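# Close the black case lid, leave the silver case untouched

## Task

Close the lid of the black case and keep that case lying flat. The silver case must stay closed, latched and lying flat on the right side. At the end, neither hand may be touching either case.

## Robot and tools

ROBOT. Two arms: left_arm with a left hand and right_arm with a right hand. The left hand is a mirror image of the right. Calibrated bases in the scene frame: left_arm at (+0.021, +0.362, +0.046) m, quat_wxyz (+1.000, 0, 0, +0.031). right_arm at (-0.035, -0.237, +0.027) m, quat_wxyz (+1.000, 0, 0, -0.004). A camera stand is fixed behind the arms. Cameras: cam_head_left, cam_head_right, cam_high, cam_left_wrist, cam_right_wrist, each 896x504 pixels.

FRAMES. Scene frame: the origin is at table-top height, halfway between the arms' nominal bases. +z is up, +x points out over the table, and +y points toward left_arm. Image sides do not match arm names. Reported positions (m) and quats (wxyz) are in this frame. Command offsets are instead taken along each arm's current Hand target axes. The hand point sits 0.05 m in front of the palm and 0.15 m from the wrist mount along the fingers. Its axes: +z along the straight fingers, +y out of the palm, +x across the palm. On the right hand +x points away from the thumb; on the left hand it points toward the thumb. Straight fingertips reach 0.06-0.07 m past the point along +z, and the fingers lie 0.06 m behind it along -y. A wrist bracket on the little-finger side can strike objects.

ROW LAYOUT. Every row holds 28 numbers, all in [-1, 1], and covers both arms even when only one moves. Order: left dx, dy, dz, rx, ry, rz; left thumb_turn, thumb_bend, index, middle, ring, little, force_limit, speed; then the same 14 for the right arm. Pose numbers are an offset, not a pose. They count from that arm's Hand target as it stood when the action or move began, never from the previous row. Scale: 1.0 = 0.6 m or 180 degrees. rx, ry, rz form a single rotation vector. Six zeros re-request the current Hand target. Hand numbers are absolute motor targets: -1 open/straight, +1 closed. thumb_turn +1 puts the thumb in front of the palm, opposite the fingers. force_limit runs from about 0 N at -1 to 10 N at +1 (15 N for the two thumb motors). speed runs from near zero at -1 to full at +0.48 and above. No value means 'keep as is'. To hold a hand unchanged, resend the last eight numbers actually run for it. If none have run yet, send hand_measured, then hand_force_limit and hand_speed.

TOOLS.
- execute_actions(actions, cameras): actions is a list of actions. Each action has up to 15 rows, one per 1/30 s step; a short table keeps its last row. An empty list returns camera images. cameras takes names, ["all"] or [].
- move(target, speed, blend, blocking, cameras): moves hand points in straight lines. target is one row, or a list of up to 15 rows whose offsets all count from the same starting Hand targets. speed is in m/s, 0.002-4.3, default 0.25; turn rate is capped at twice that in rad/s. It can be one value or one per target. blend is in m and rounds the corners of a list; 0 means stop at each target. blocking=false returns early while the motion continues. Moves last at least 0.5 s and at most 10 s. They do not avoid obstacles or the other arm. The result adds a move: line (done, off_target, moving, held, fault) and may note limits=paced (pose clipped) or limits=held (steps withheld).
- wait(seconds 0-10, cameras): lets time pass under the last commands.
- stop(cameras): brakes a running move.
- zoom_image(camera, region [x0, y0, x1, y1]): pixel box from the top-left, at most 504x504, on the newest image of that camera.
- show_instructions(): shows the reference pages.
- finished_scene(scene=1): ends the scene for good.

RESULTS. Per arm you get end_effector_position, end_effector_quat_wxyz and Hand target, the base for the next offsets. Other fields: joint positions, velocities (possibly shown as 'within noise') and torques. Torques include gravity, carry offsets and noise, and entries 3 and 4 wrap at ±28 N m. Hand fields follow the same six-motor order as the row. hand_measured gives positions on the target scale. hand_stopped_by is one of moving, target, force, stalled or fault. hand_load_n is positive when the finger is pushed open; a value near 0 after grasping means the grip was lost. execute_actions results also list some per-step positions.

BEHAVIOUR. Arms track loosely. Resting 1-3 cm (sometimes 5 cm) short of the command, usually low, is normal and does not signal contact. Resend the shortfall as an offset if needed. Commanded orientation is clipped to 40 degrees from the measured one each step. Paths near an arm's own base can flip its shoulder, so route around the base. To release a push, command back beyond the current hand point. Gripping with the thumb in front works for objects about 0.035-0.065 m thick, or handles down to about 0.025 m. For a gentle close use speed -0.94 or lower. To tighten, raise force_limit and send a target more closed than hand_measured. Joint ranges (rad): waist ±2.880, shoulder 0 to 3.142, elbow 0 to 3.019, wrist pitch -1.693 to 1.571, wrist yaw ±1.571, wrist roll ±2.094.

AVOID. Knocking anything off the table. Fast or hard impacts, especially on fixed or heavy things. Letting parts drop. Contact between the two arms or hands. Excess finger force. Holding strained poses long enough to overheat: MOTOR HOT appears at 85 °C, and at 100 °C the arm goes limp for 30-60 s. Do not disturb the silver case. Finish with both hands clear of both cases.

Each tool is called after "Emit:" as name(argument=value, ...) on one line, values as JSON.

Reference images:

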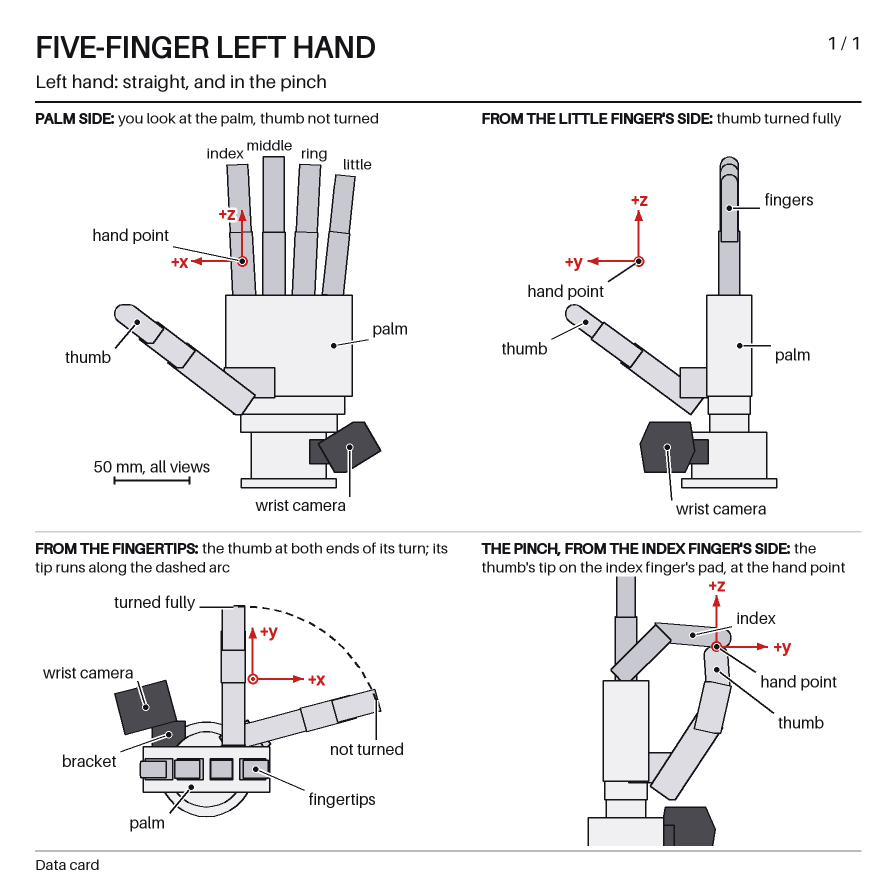

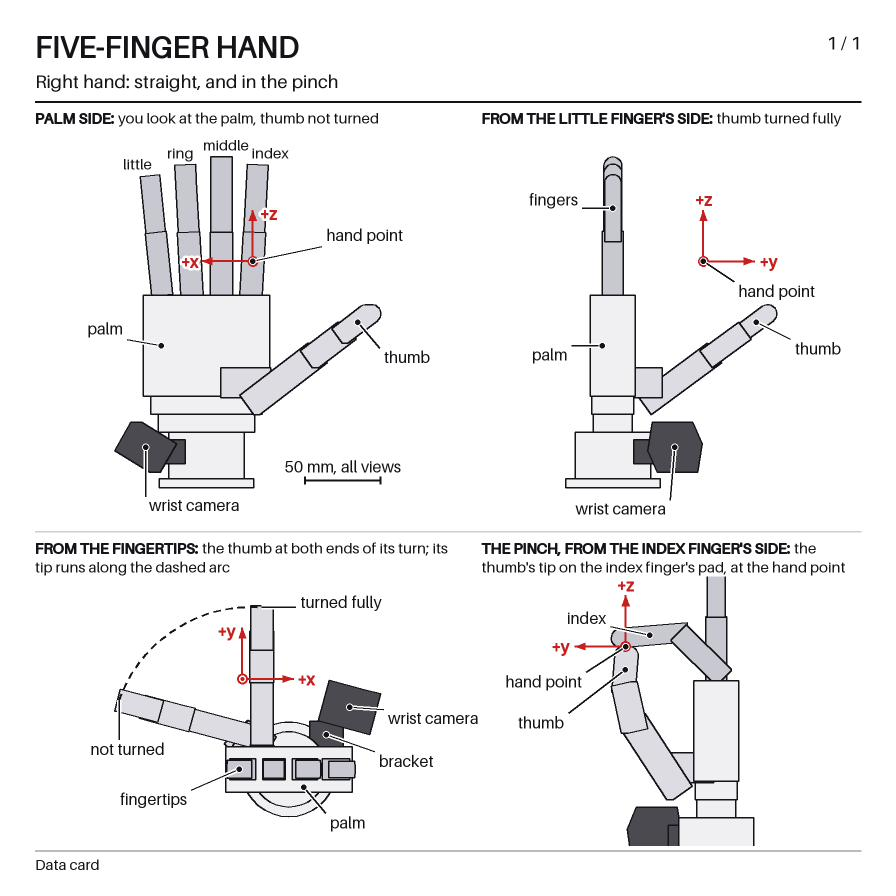

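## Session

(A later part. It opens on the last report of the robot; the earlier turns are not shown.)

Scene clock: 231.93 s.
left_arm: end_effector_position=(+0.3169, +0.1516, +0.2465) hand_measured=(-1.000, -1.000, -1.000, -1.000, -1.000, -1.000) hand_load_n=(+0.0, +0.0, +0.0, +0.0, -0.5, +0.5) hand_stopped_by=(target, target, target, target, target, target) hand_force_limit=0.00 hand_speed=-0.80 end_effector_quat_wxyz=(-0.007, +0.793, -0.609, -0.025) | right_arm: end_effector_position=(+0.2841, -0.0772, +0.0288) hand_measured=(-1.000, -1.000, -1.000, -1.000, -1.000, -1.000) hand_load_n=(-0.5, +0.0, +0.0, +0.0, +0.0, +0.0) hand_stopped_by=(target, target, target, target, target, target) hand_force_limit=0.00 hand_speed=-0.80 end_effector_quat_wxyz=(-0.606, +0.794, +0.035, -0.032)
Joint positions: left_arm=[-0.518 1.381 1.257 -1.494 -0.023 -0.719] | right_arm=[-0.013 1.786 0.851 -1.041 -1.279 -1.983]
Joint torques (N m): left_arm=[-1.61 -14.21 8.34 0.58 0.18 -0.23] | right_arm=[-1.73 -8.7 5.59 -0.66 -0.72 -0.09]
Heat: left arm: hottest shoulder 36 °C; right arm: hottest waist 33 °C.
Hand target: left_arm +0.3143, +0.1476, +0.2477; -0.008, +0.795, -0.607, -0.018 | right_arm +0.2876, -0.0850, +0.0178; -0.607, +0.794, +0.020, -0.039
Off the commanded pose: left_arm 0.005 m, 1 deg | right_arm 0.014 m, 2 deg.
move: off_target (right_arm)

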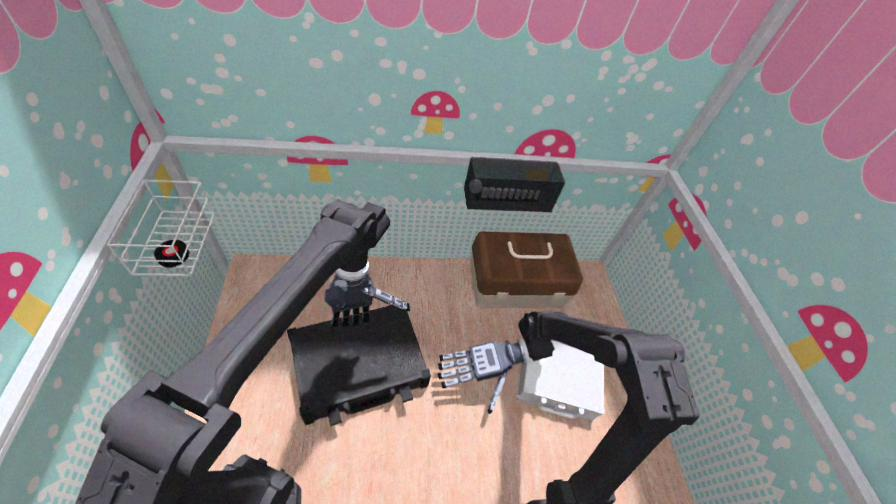

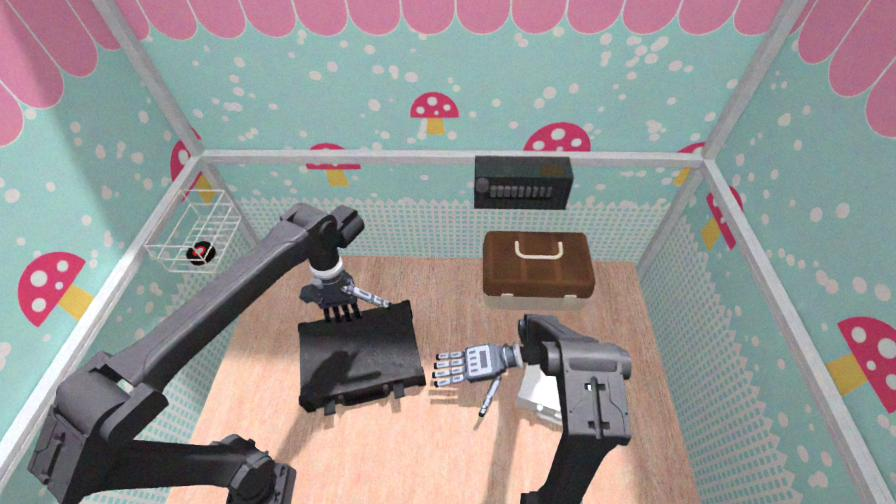

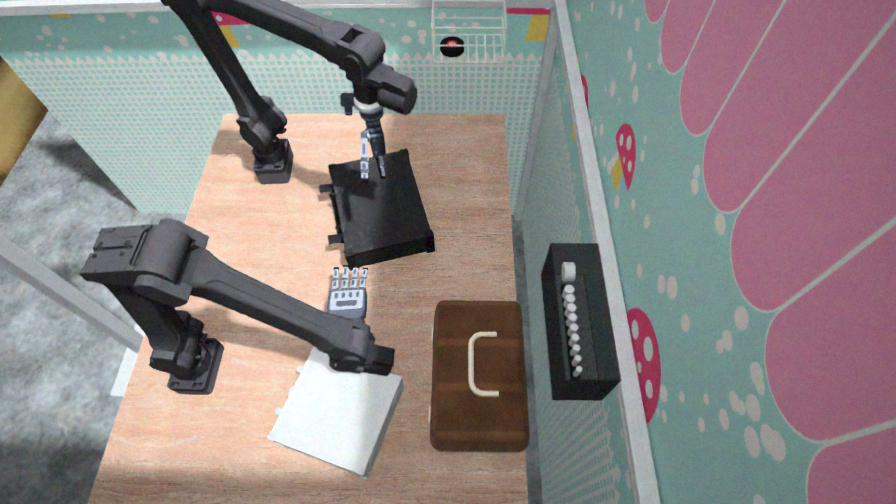

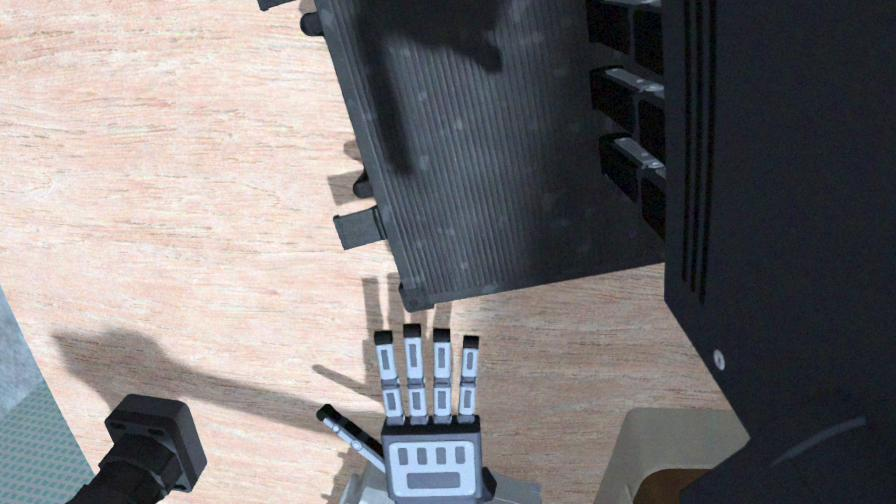

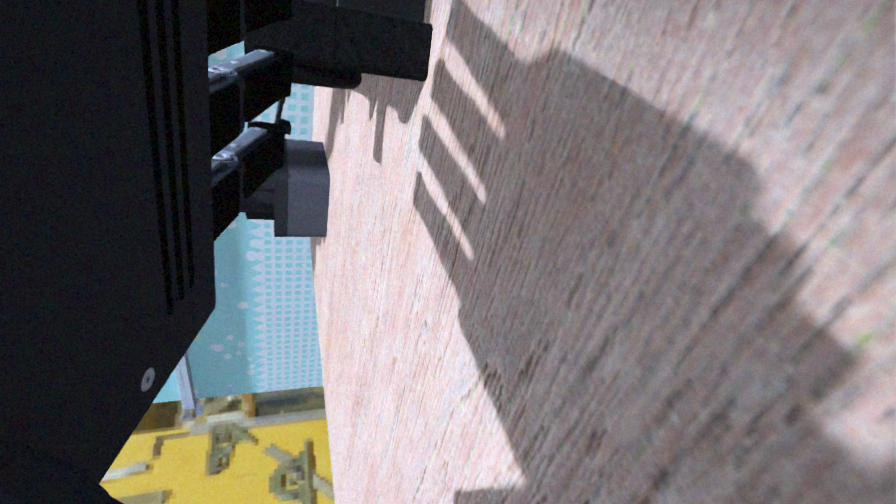

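Emit:
zoom_image(camera="cam_right_wrist", region=[230, 0, 480, 140])

Emit:
move(target=[0,0,0,0,0,0,-1,-1,-1,-1,-1,-1,0,-0.8,-0.0095,-0.2415,-0.065,0,0,0,-1,-1,-1,-1,-1,-1,0,-0.8], speed=0.15, cameras=["all"])

Scaled by 2.016 from the camera's 896x504 image, which has a finer 1280x720 frame.

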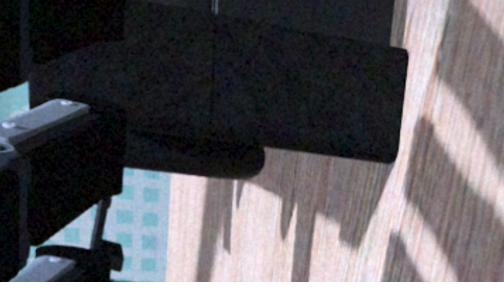

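Scene clock: 236.87 s.
left_arm: end_effector_position=(+0.3169, +0.1516, +0.2465) hand_measured=(-1.000, -1.000, -1.000, -1.000, -1.000, -1.000) hand_load_n=(+0.0, -0.5, +0.0, +0.0, +0.0, -0.5) hand_stopped_by=(target, target, target, target, target, target) hand_force_limit=0.00 hand_speed=-0.80 end_effector_quat_wxyz=(-0.007, +0.793, -0.609, -0.025) | right_arm: end_effector_position=(+0.2730, -0.0807, +0.1574) hand_measured=(-1.000, -1.000, -1.000, -1.000, -1.000, -1.000) hand_load_n=(+0.0, +0.0, +0.0, +0.0, +0.0, +0.0) hand_stopped_by=(target, target, target, target, target, target) hand_force_limit=0.00 hand_speed=-0.80 end_effector_quat_wxyz=(-0.608, +0.792, +0.008, -0.058)
Joint positions: left_arm=[-0.518 1.381 1.257 -1.494 -0.023 -0.719] | right_arm=[-0.025 1.539 0.956 -1.472 -1.279 -1.988]
Joint torques (N m): left_arm=[-1.55 -13.86 8.51 0.7 0.2 -0.24] | right_arm=[-0.79 -11.34 9.06 -0.79 -0.68 -0.09]
Heat: left arm: hottest shoulder 36 °C; right arm: hottest waist 33 °C.
Hand target: left_arm +0.3143, +0.1476, +0.2477; -0.008, +0.795, -0.607, -0.018 | right_arm +0.2874, -0.0849, +0.1680; -0.607, +0.794, +0.020, -0.038
Off the commanded pose: left_arm 0.005 m, 1 deg | right_arm 0.018 m, 3 deg.
move: off_target (right_arm)

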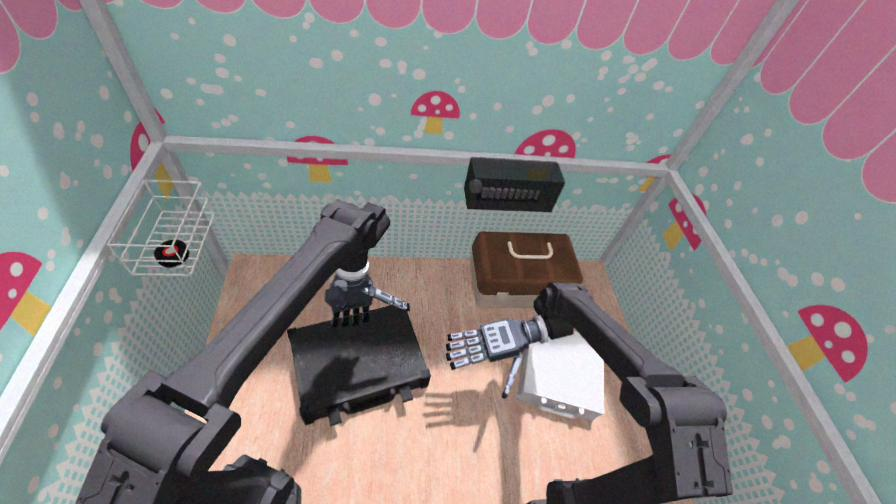

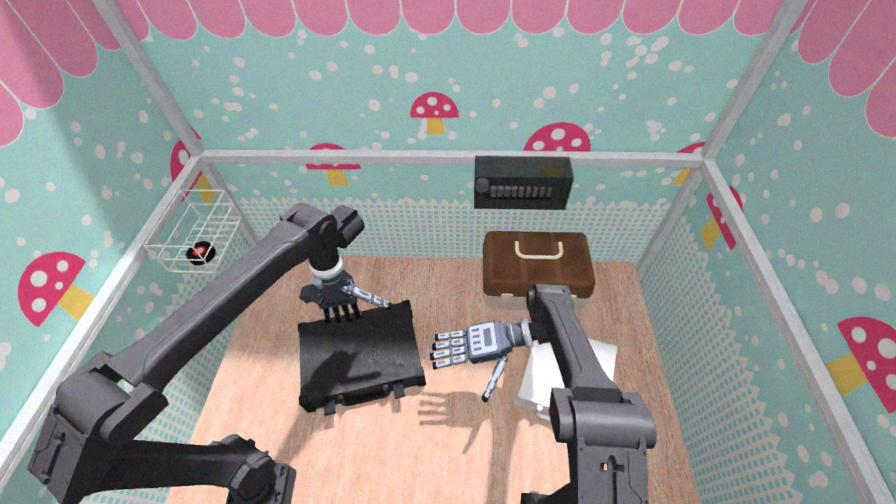

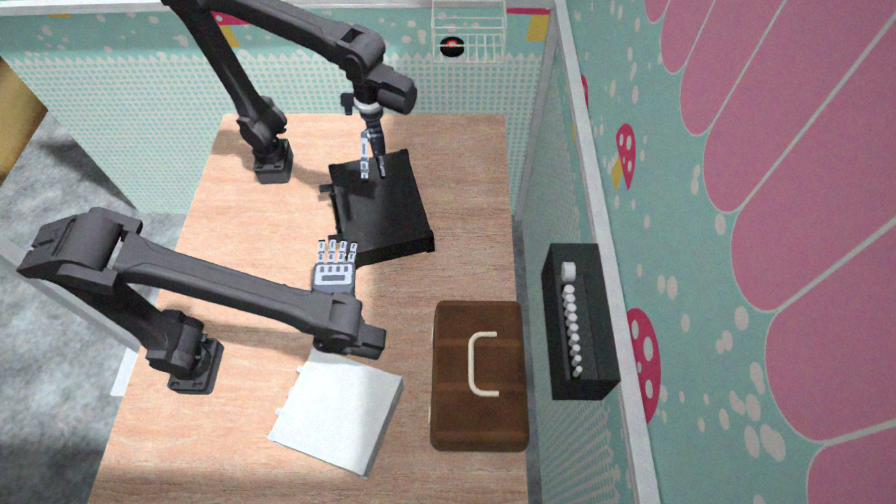

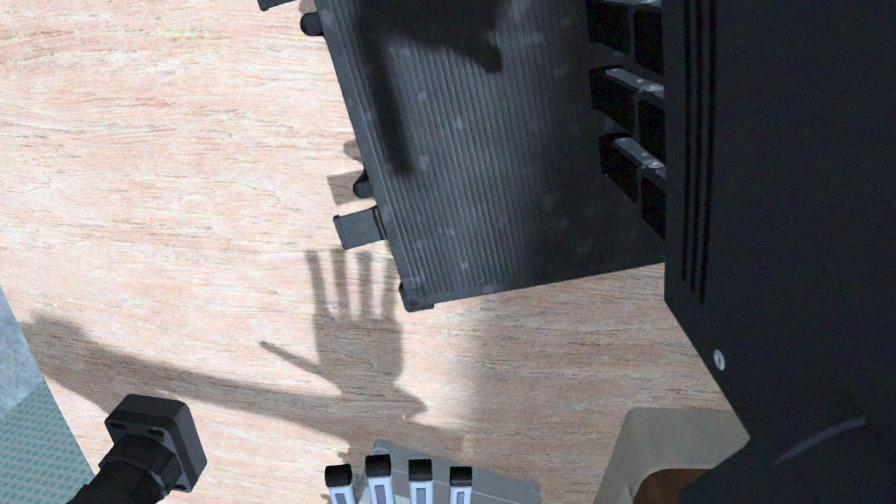

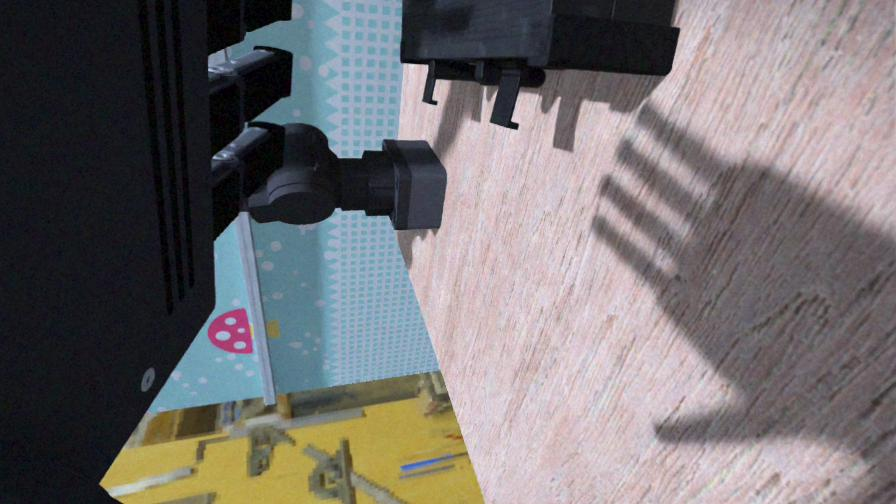

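Emit:
zoom_image(camera="cam_right_wrist", region=[380, 0, 720, 170])

Emit:
zoom_image(camera="cam_head_right", region=[280, 290, 450, 430])

Scaled by 1.482 from the camera's 896x504 image, which has a finer 1280x720 frame.

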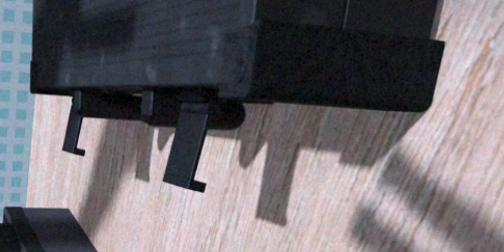

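Scaled by 2.965 from the camera's 896x504 image, which has a finer 1280x720 frame.

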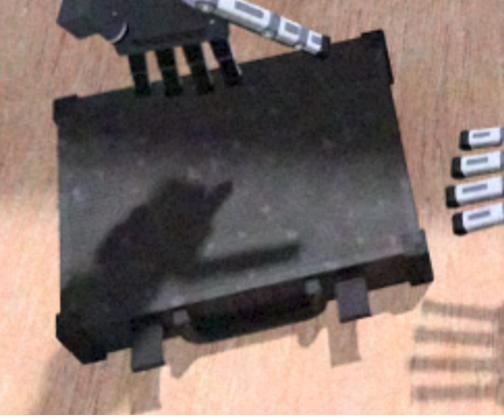

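Emit:
move(target=[0,0.133,0.115,0,0,0,-1,-1,-1,-1,-1,-1,0,-0.8,0,0,0,0,0,0,-1,-1,-1,-1,-1,-1,0,-0.8], speed=0.12, cameras=["all"])

Emit:
zoom_image(camera="cam_high", region=[300, 90, 460, 280])

Scene clock: 242.00 s.
left_arm: end_effector_position=(+0.2385, +0.1321, +0.1789) hand_measured=(-1.000, -1.000, -1.000, -1.000, -1.000, -1.000) hand_load_n=(+0.0, +0.0, +0.0, +0.0, +0.0, +0.0) hand_stopped_by=(target, target, target, target, target, target) hand_force_limit=0.00 hand_speed=-0.80 end_effector_quat_wxyz=(-0.007, +0.793, -0.609, -0.025) | right_arm: end_effector_position=(+0.2731, -0.0808, +0.1574) hand_measured=(-1.000, -1.000, -1.000, -1.000, -1.000, -1.000) hand_load_n=(+0.0, +0.0, +0.0, +0.0, +0.0, +0.0) hand_stopped_by=(target, target, target, target, target, target) hand_force_limit=0.00 hand_speed=-0.80 end_effector_quat_wxyz=(-0.608, +0.792, +0.009, -0.058)
Joint positions: left_arm=[-0.675 1.267 0.97 -1.324 -0.016 -0.875] | right_arm=[-0.025 1.539 0.956 -1.472 -1.279 -1.989]
Joint torques (N m): left_arm=[-1.14 -11.46 7.95 0.66 0.15 -0.27] | right_arm=[-0.79 -11.34 9.07 -0.73 -0.68 -0.1]
Heat: left arm: hottest shoulder 36 °C; right arm: hottest waist 33 °C.
Hand target: left_arm +0.2360, +0.1290, +0.1794; -0.008, +0.795, -0.607, -0.018 | right_arm +0.2875, -0.0849, +0.1680; -0.607, +0.794, +0.020, -0.038
Off the commanded pose: left_arm 0.004 m, 1 deg | right_arm 0.018 m, 3 deg.
move: off_target (right_arm)

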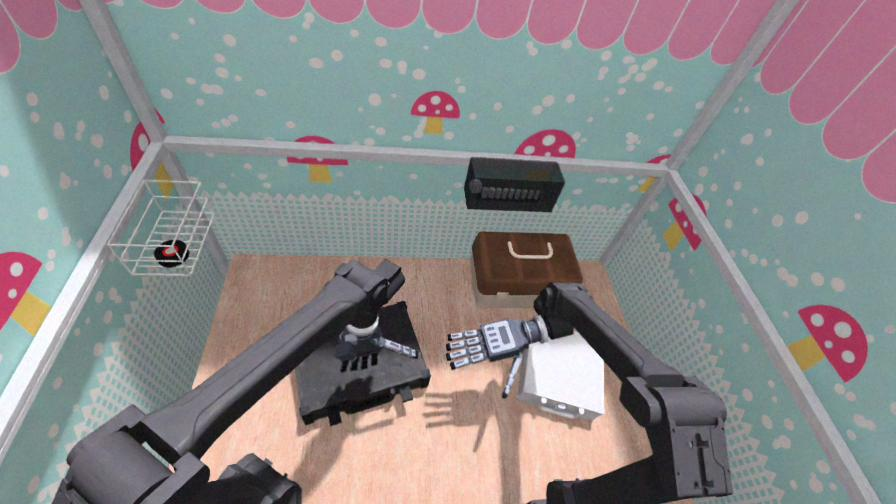

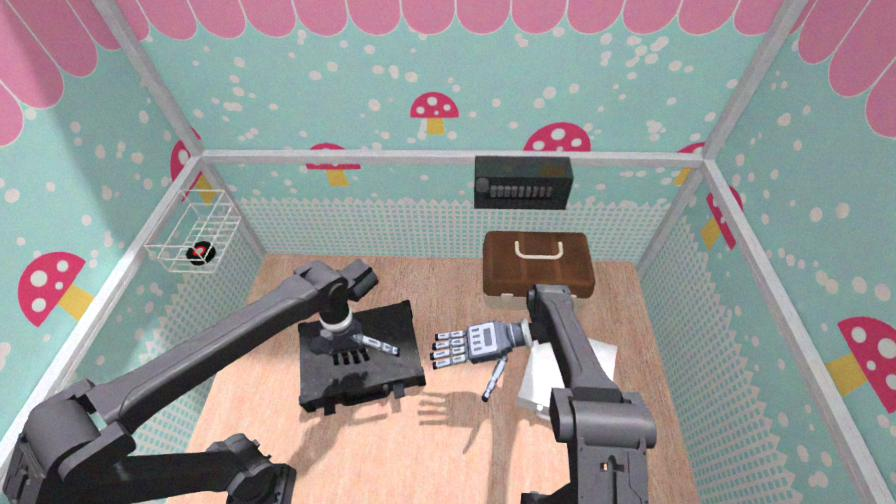

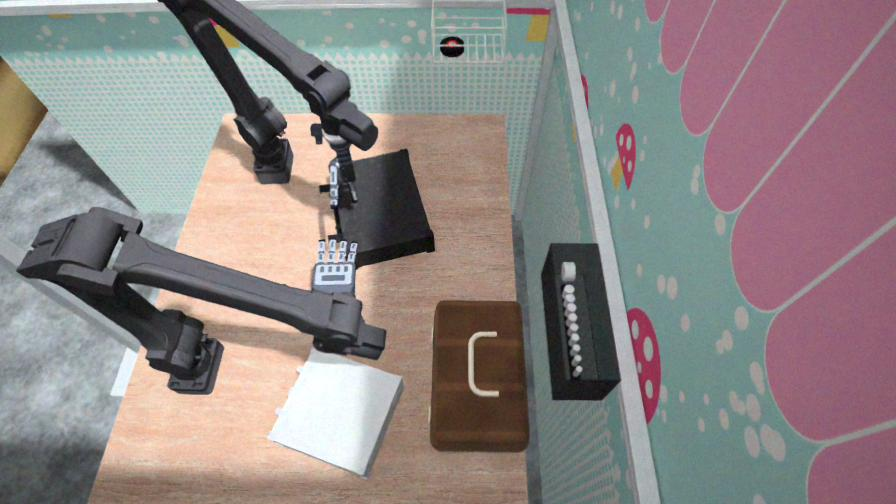

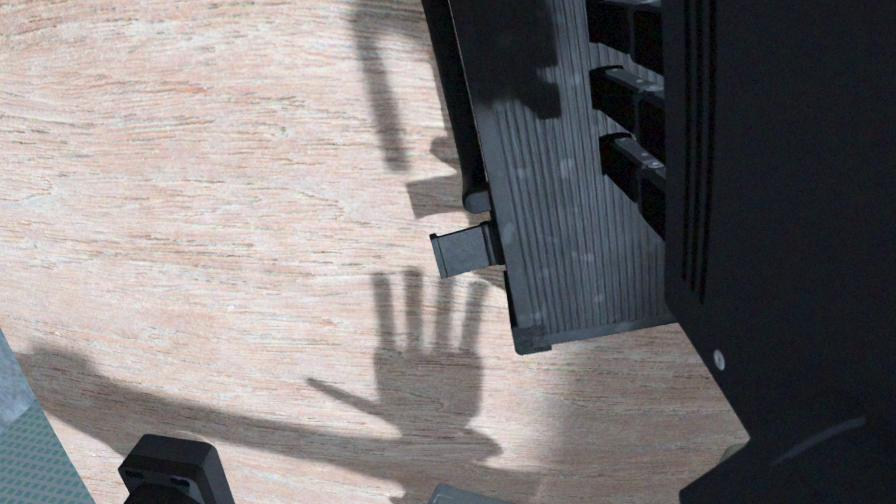

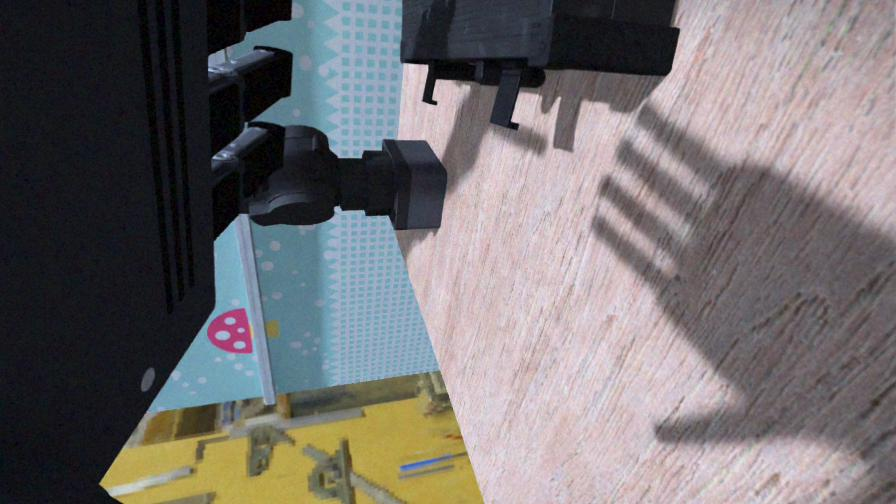

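Scaled by 2.653 from the camera's 896x504 image, which has a finer 1280x720 frame.

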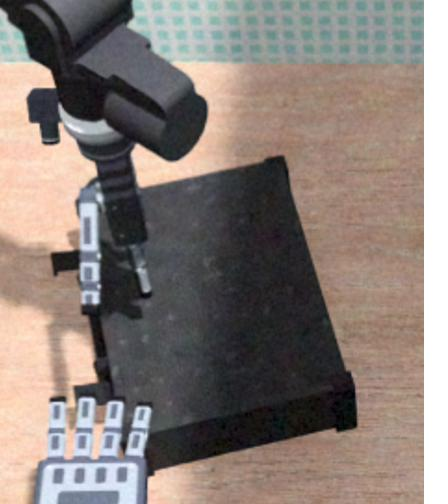

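Emit:
move(target=[0,0,0.033,0,0,0,-1,-1,-1,-1,-1,-1,0,-0.8,0,0,0,0,0,0,-1,-1,-1,-1,-1,-1,0,-0.8], speed=0.04, cameras=["cam_left_wrist","cam_high"])

Scene clock: 244.50 s.
left_arm: end_effector_position=(+0.2380, +0.1324, +0.1636) hand_measured=(-1.000, -1.000, -1.000, -1.000, -1.000, -1.000) hand_load_n=(+0.0, +0.0, +0.0, +0.0, +0.0, +0.0) hand_stopped_by=(target, target, target, target, target, target) hand_force_limit=0.00 hand_speed=-0.80 end_effector_quat_wxyz=(-0.008, +0.793, -0.608, -0.017) | right_arm: end_effector_position=(+0.2731, -0.0808, +0.1574) hand_measured=(-1.000, -1.000, -1.000, -1.000, -1.000, -1.000) hand_load_n=(+0.0, +0.0, +0.0, +0.0, +0.0, +0.0) hand_stopped_by=(target, target, target, target, target, target) hand_force_limit=0.00 hand_speed=-0.80 end_effector_quat_wxyz=(-0.608, +0.792, +0.009, -0.058)
Joint positions: left_arm=[-0.675 1.267 0.93 -1.268 -0.016 -0.876] | right_arm=[-0.025 1.539 0.956 -1.472 -1.279 -1.989]
Joint torques (N m): left_arm=[-0.91 -8.94 7.9 0.65 0.15 -0.24] | right_arm=[-0.79 -11.28 9.07 -0.73 -0.69 -0.11]
Heat: left arm: hottest shoulder 36 °C; right arm: hottest waist 33 °C.
Hand target: left_arm +0.2357, +0.1296, +0.1597; -0.008, +0.795, -0.607, -0.018 | right_arm +0.2875, -0.0849, +0.1680; -0.607, +0.794, +0.020, -0.038
Off the commanded pose: left_arm 0.005 m, 0 deg | right_arm 0.018 m, 3 deg.
move: off_target (right_arm)
Images, in order (width x height): cam_high 896x504, cam_left_wrist 896x504.

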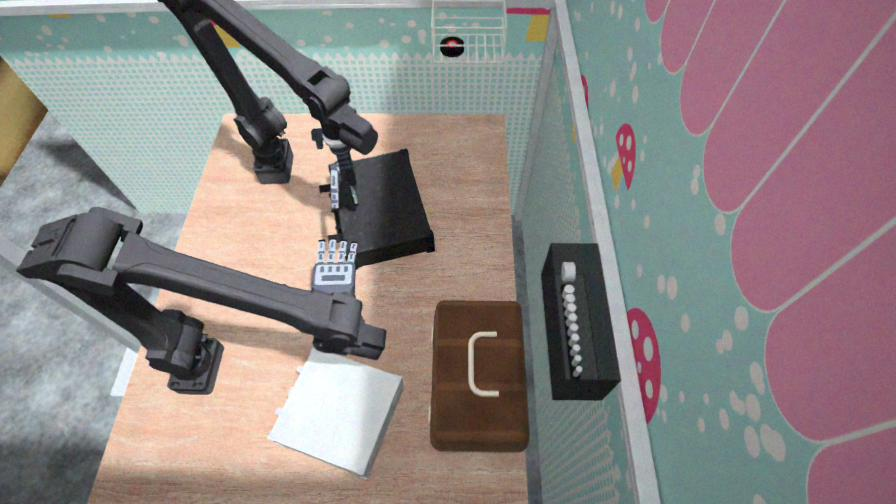

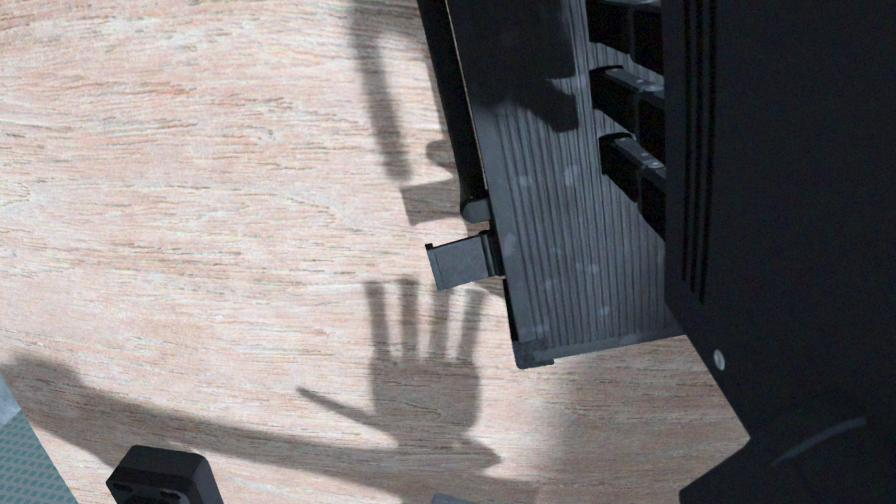

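Emit:
move(target=[0,0,0.02,0,0,0,-1,-1,-1,-1,-1,-1,0,-0.8,0,0,0,0,0,0,-1,-1,-1,-1,-1,-1,0,-0.8], speed=0.03, cameras=["cam_left_wrist"])

Emit:
move(target=[0,0,0.014,0,0,0,-1,-1,-1,-1,-1,-1,0,-0.8,0,0,0,0,0,0,-1,-1,-1,-1,-1,-1,0,-0.8], speed=0.03, cameras=["cam_left_wrist"])

Scene clock: 247.10 s.
left_arm: end_effector_position=(+0.2379, +0.1325, +0.1549) hand_measured=(-1.000, -1.000, -1.000, -1.000, -1.000, -1.000) hand_load_n=(+0.0, +0.0, +0.0, +0.0, +0.0, +0.0) hand_stopped_by=(target, target, target, target, target, target) hand_force_limit=0.00 hand_speed=-0.80 end_effector_quat_wxyz=(-0.008, +0.794, -0.608, -0.012) | right_arm: end_effector_position=(+0.2731, -0.0808, +0.1574) hand_measured=(-1.000, -1.000, -1.000, -1.000, -1.000, -1.000) hand_load_n=(+0.0, +0.0, +0.0, +0.0, -0.5, -0.5) hand_stopped_by=(target, target, target, target, target, target) hand_force_limit=0.00 hand_speed=-0.80 end_effector_quat_wxyz=(-0.608, +0.792, +0.009, -0.058)
Joint positions: left_arm=[-0.675 1.267 0.906 -1.233 -0.016 -0.876] | right_arm=[-0.025 1.539 0.956 -1.472 -1.279 -1.989]
Joint torques (N m): left_arm=[-1.73 -9.47 7.97 0.43 0.18 -0.28] | right_arm=[-0.79 -11.34 9.07 -0.75 -0.69 -0.1]
Heat: left arm: hottest shoulder 36 °C; right arm: hottest waist 33 °C.
Hand target: left_arm +0.2355, +0.1300, +0.1477; -0.008, +0.795, -0.607, -0.018 | right_arm +0.2875, -0.0849, +0.1680; -0.607, +0.794, +0.020, -0.038
Off the commanded pose: left_arm 0.008 m, 1 deg | right_arm 0.018 m, 3 deg.
move: off_target (right_arm)
Images, in order (width x height): cam_left_wrist 896x504.

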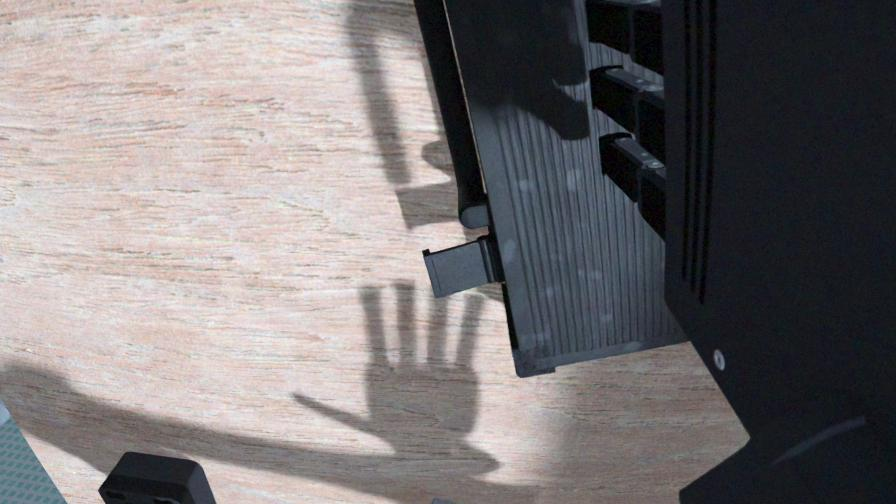

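Scene clock: 248.00 s.
left_arm: end_effector_position=(+0.2377, +0.1326, +0.1467) hand_measured=(-1.000, -1.000, -1.000, -1.000, -1.000, -1.000) hand_load_n=(+0.0, +0.0, +0.0, +0.0, +0.0, +0.0) hand_stopped_by=(target, target, target, target, target, target) hand_force_limit=0.00 hand_speed=-0.80 end_effector_quat_wxyz=(-0.008, +0.794, -0.608, -0.012) | right_arm: end_effector_position=(+0.2731, -0.0808, +0.1574) hand_measured=(-1.000, -1.000, -1.000, -1.000, -1.000, -1.000) hand_load_n=(+0.0, +0.0, +0.0, +0.0, -0.5, +0.0) hand_stopped_by=(target, target, target, target, target, target) hand_force_limit=0.00 hand_speed=-0.80 end_effector_quat_wxyz=(-0.608, +0.792, +0.009, -0.058)
Joint positions: left_arm=[-0.675 1.275 0.89 -1.208 -0.016 -0.876] | right_arm=[-0.025 1.539 0.956 -1.472 -1.279 -1.989]
Joint torques (N m): left_arm=[-1.14 -9.7 8.13 0.81 0.09 -0.23] | right_arm=[-0.79 -11.28 9.07 -0.73 -0.69 -0.1]
Heat: left arm: hottest shoulder 36 °C; right arm: hottest waist 33 °C.
Hand target: left_arm +0.2353, +0.1303, +0.1392; -0.008, +0.795, -0.607, -0.018 | right_arm +0.2875, -0.0849, +0.1680; -0.607, +0.794, +0.020, -0.038
Off the commanded pose: left_arm 0.008 m, 1 deg | right_arm 0.018 m, 3 deg.
move: off_target (right_arm)
Images, in order (width x height): cam_left_wrist 896x504.

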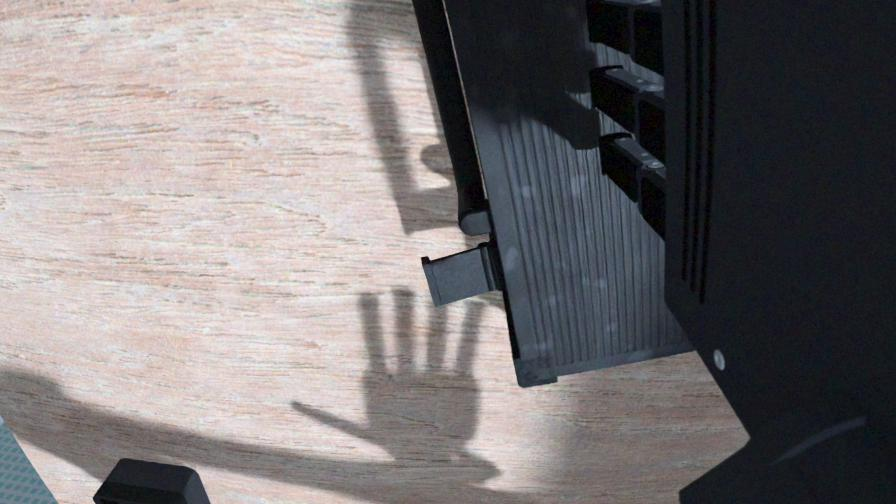

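Emit:
move(target=[0,0,0.014,0,0,0,-1,-1,-1,-1,-1,-1,0,-0.8,0,0,0,0,0,0,-1,-1,-1,-1,-1,-1,0,-0.8], speed=0.03, cameras=["cam_left_wrist"])

Emit:
move(target=[0,0,0.014,0,0,0,-1,-1,-1,-1,-1,-1,0,-0.8,0,0,0,0,0,0,-1,-1,-1,-1,-1,-1,0,-0.8], speed=0.03, cameras=["cam_left_wrist","cam_head_right"])

Scene clock: 250.17 s.
left_arm: end_effector_position=(+0.2376, +0.1327, +0.1382) hand_measured=(-1.000, -1.000, -1.000, -1.000, -1.000, -1.000) hand_load_n=(+0.0, +0.0, +0.0, +0.0, +0.0, +0.0) hand_stopped_by=(target, target, target, target, target, target) hand_force_limit=0.00 hand_speed=-0.80 end_effector_quat_wxyz=(-0.008, +0.794, -0.608, -0.012) | right_arm: end_effector_position=(+0.2731, -0.0808, +0.1574) hand_measured=(-1.000, -1.000, -1.000, -1.000, -1.000, -1.000) hand_load_n=(-0.5, +0.0, +0.0, +0.0, +0.0, +0.0) hand_stopped_by=(target, target, target, target, target, target) hand_force_limit=0.00 hand_speed=-0.80 end_effector_quat_wxyz=(-0.608, +0.792, +0.009, -0.058)
Joint positions: left_arm=[-0.675 1.284 0.874 -1.183 -0.016 -0.876] | right_arm=[-0.025 1.539 0.956 -1.472 -1.279 -1.989]
Joint torques (N m): left_arm=[-0.73 -9.29 7.88 0.39 0.13 -0.23] | right_arm=[-0.79 -11.28 9.07 -0.73 -0.69 -0.11]
Heat: left arm: hottest shoulder 36 °C; right arm: hottest waist 33 °C.
Hand target: left_arm +0.2351, +0.1306, +0.1308; -0.008, +0.795, -0.607, -0.018 | right_arm +0.2875, -0.0849, +0.1680; -0.607, +0.794, +0.020, -0.038
Off the commanded pose: left_arm 0.008 m, 1 deg | right_arm 0.018 m, 3 deg.
move: off_target (right_arm)
Images, in order (width x height): cam_left_wrist 896x504.

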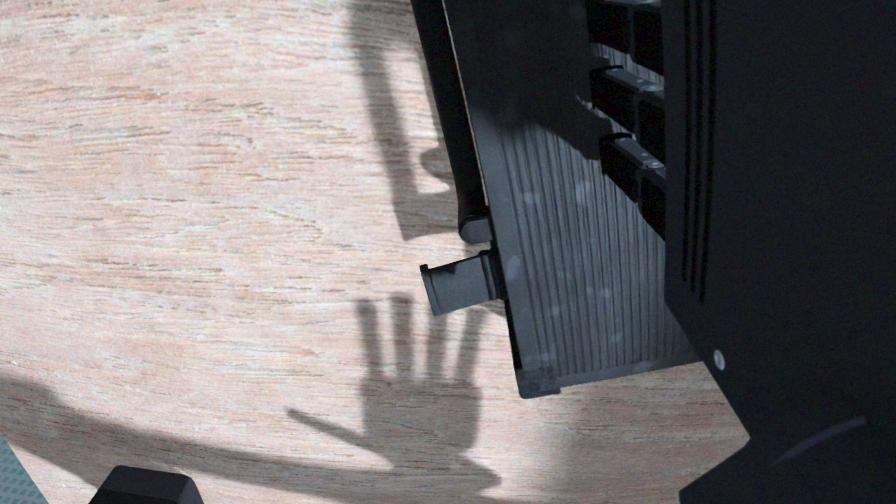

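Scene clock: 250.87 s.
left_arm: end_effector_position=(+0.2382, +0.1323, +0.1359) hand_measured=(-1.000, -1.000, -1.000, -1.000, -1.000, -1.000) hand_load_n=(+0.0, +0.0, +0.0, -1.5, +0.0, +0.0) hand_stopped_by=(target, target, target, target, target, target) hand_force_limit=0.00 hand_speed=-0.80 end_effector_quat_wxyz=(-0.008, +0.794, -0.608, -0.009) | right_arm: end_effector_position=(+0.2731, -0.0808, +0.1574) hand_measured=(-1.000, -1.000, -1.000, -1.000, -1.000, -1.000) hand_load_n=(-0.5, -0.5, +0.0, +0.0, +0.0, +0.0) hand_stopped_by=(target, target, target, target, target, target) hand_force_limit=0.00 hand_speed=-0.80 end_effector_quat_wxyz=(-0.608, +0.792, +0.009, -0.058)
Joint positions: left_arm=[-0.675 1.285 0.868 -1.171 -0.016 -0.876] | right_arm=[-0.025 1.539 0.956 -1.472 -1.279 -1.989]
Joint torques (N m): left_arm=[-1.38 -8.12 7.01 0.98 0.17 -0.23] | right_arm=[-0.79 -11.34 9.07 -0.73 -0.69 -0.1]
Heat: left arm: hottest shoulder 36 °C; right arm: hottest waist 33 °C.
Hand target: left_arm +0.2350, +0.1308, +0.1225; -0.008, +0.795, -0.607, -0.018 | right_arm +0.2875, -0.0849, +0.1680; -0.607, +0.794, +0.020, -0.038
Off the commanded pose: left_arm 0.014 m, 1 deg | right_arm 0.018 m, 3 deg.
move: off_target (left_arm, right_arm)
Images, in order (width x height): cam_head_right 896x504, cam_left_wrist 896x504.

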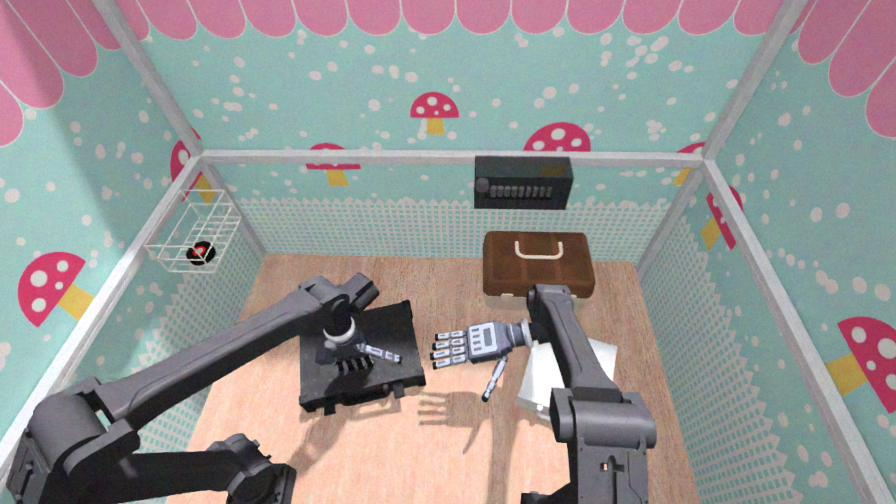

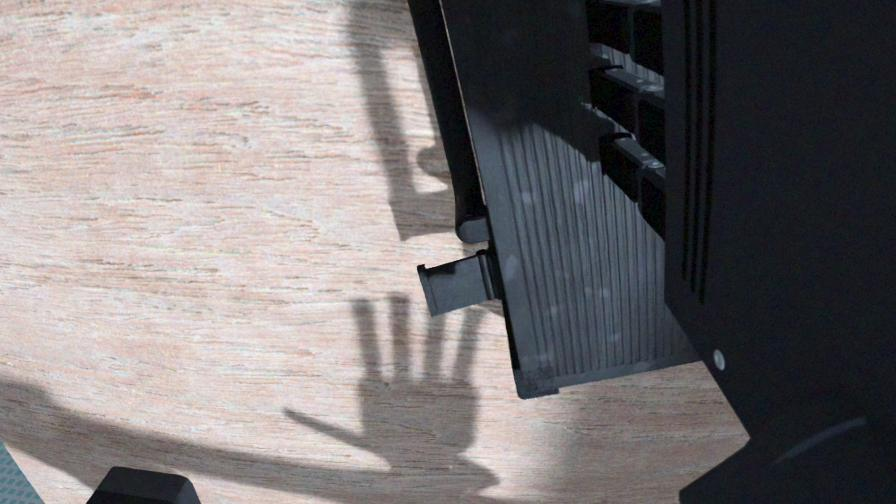

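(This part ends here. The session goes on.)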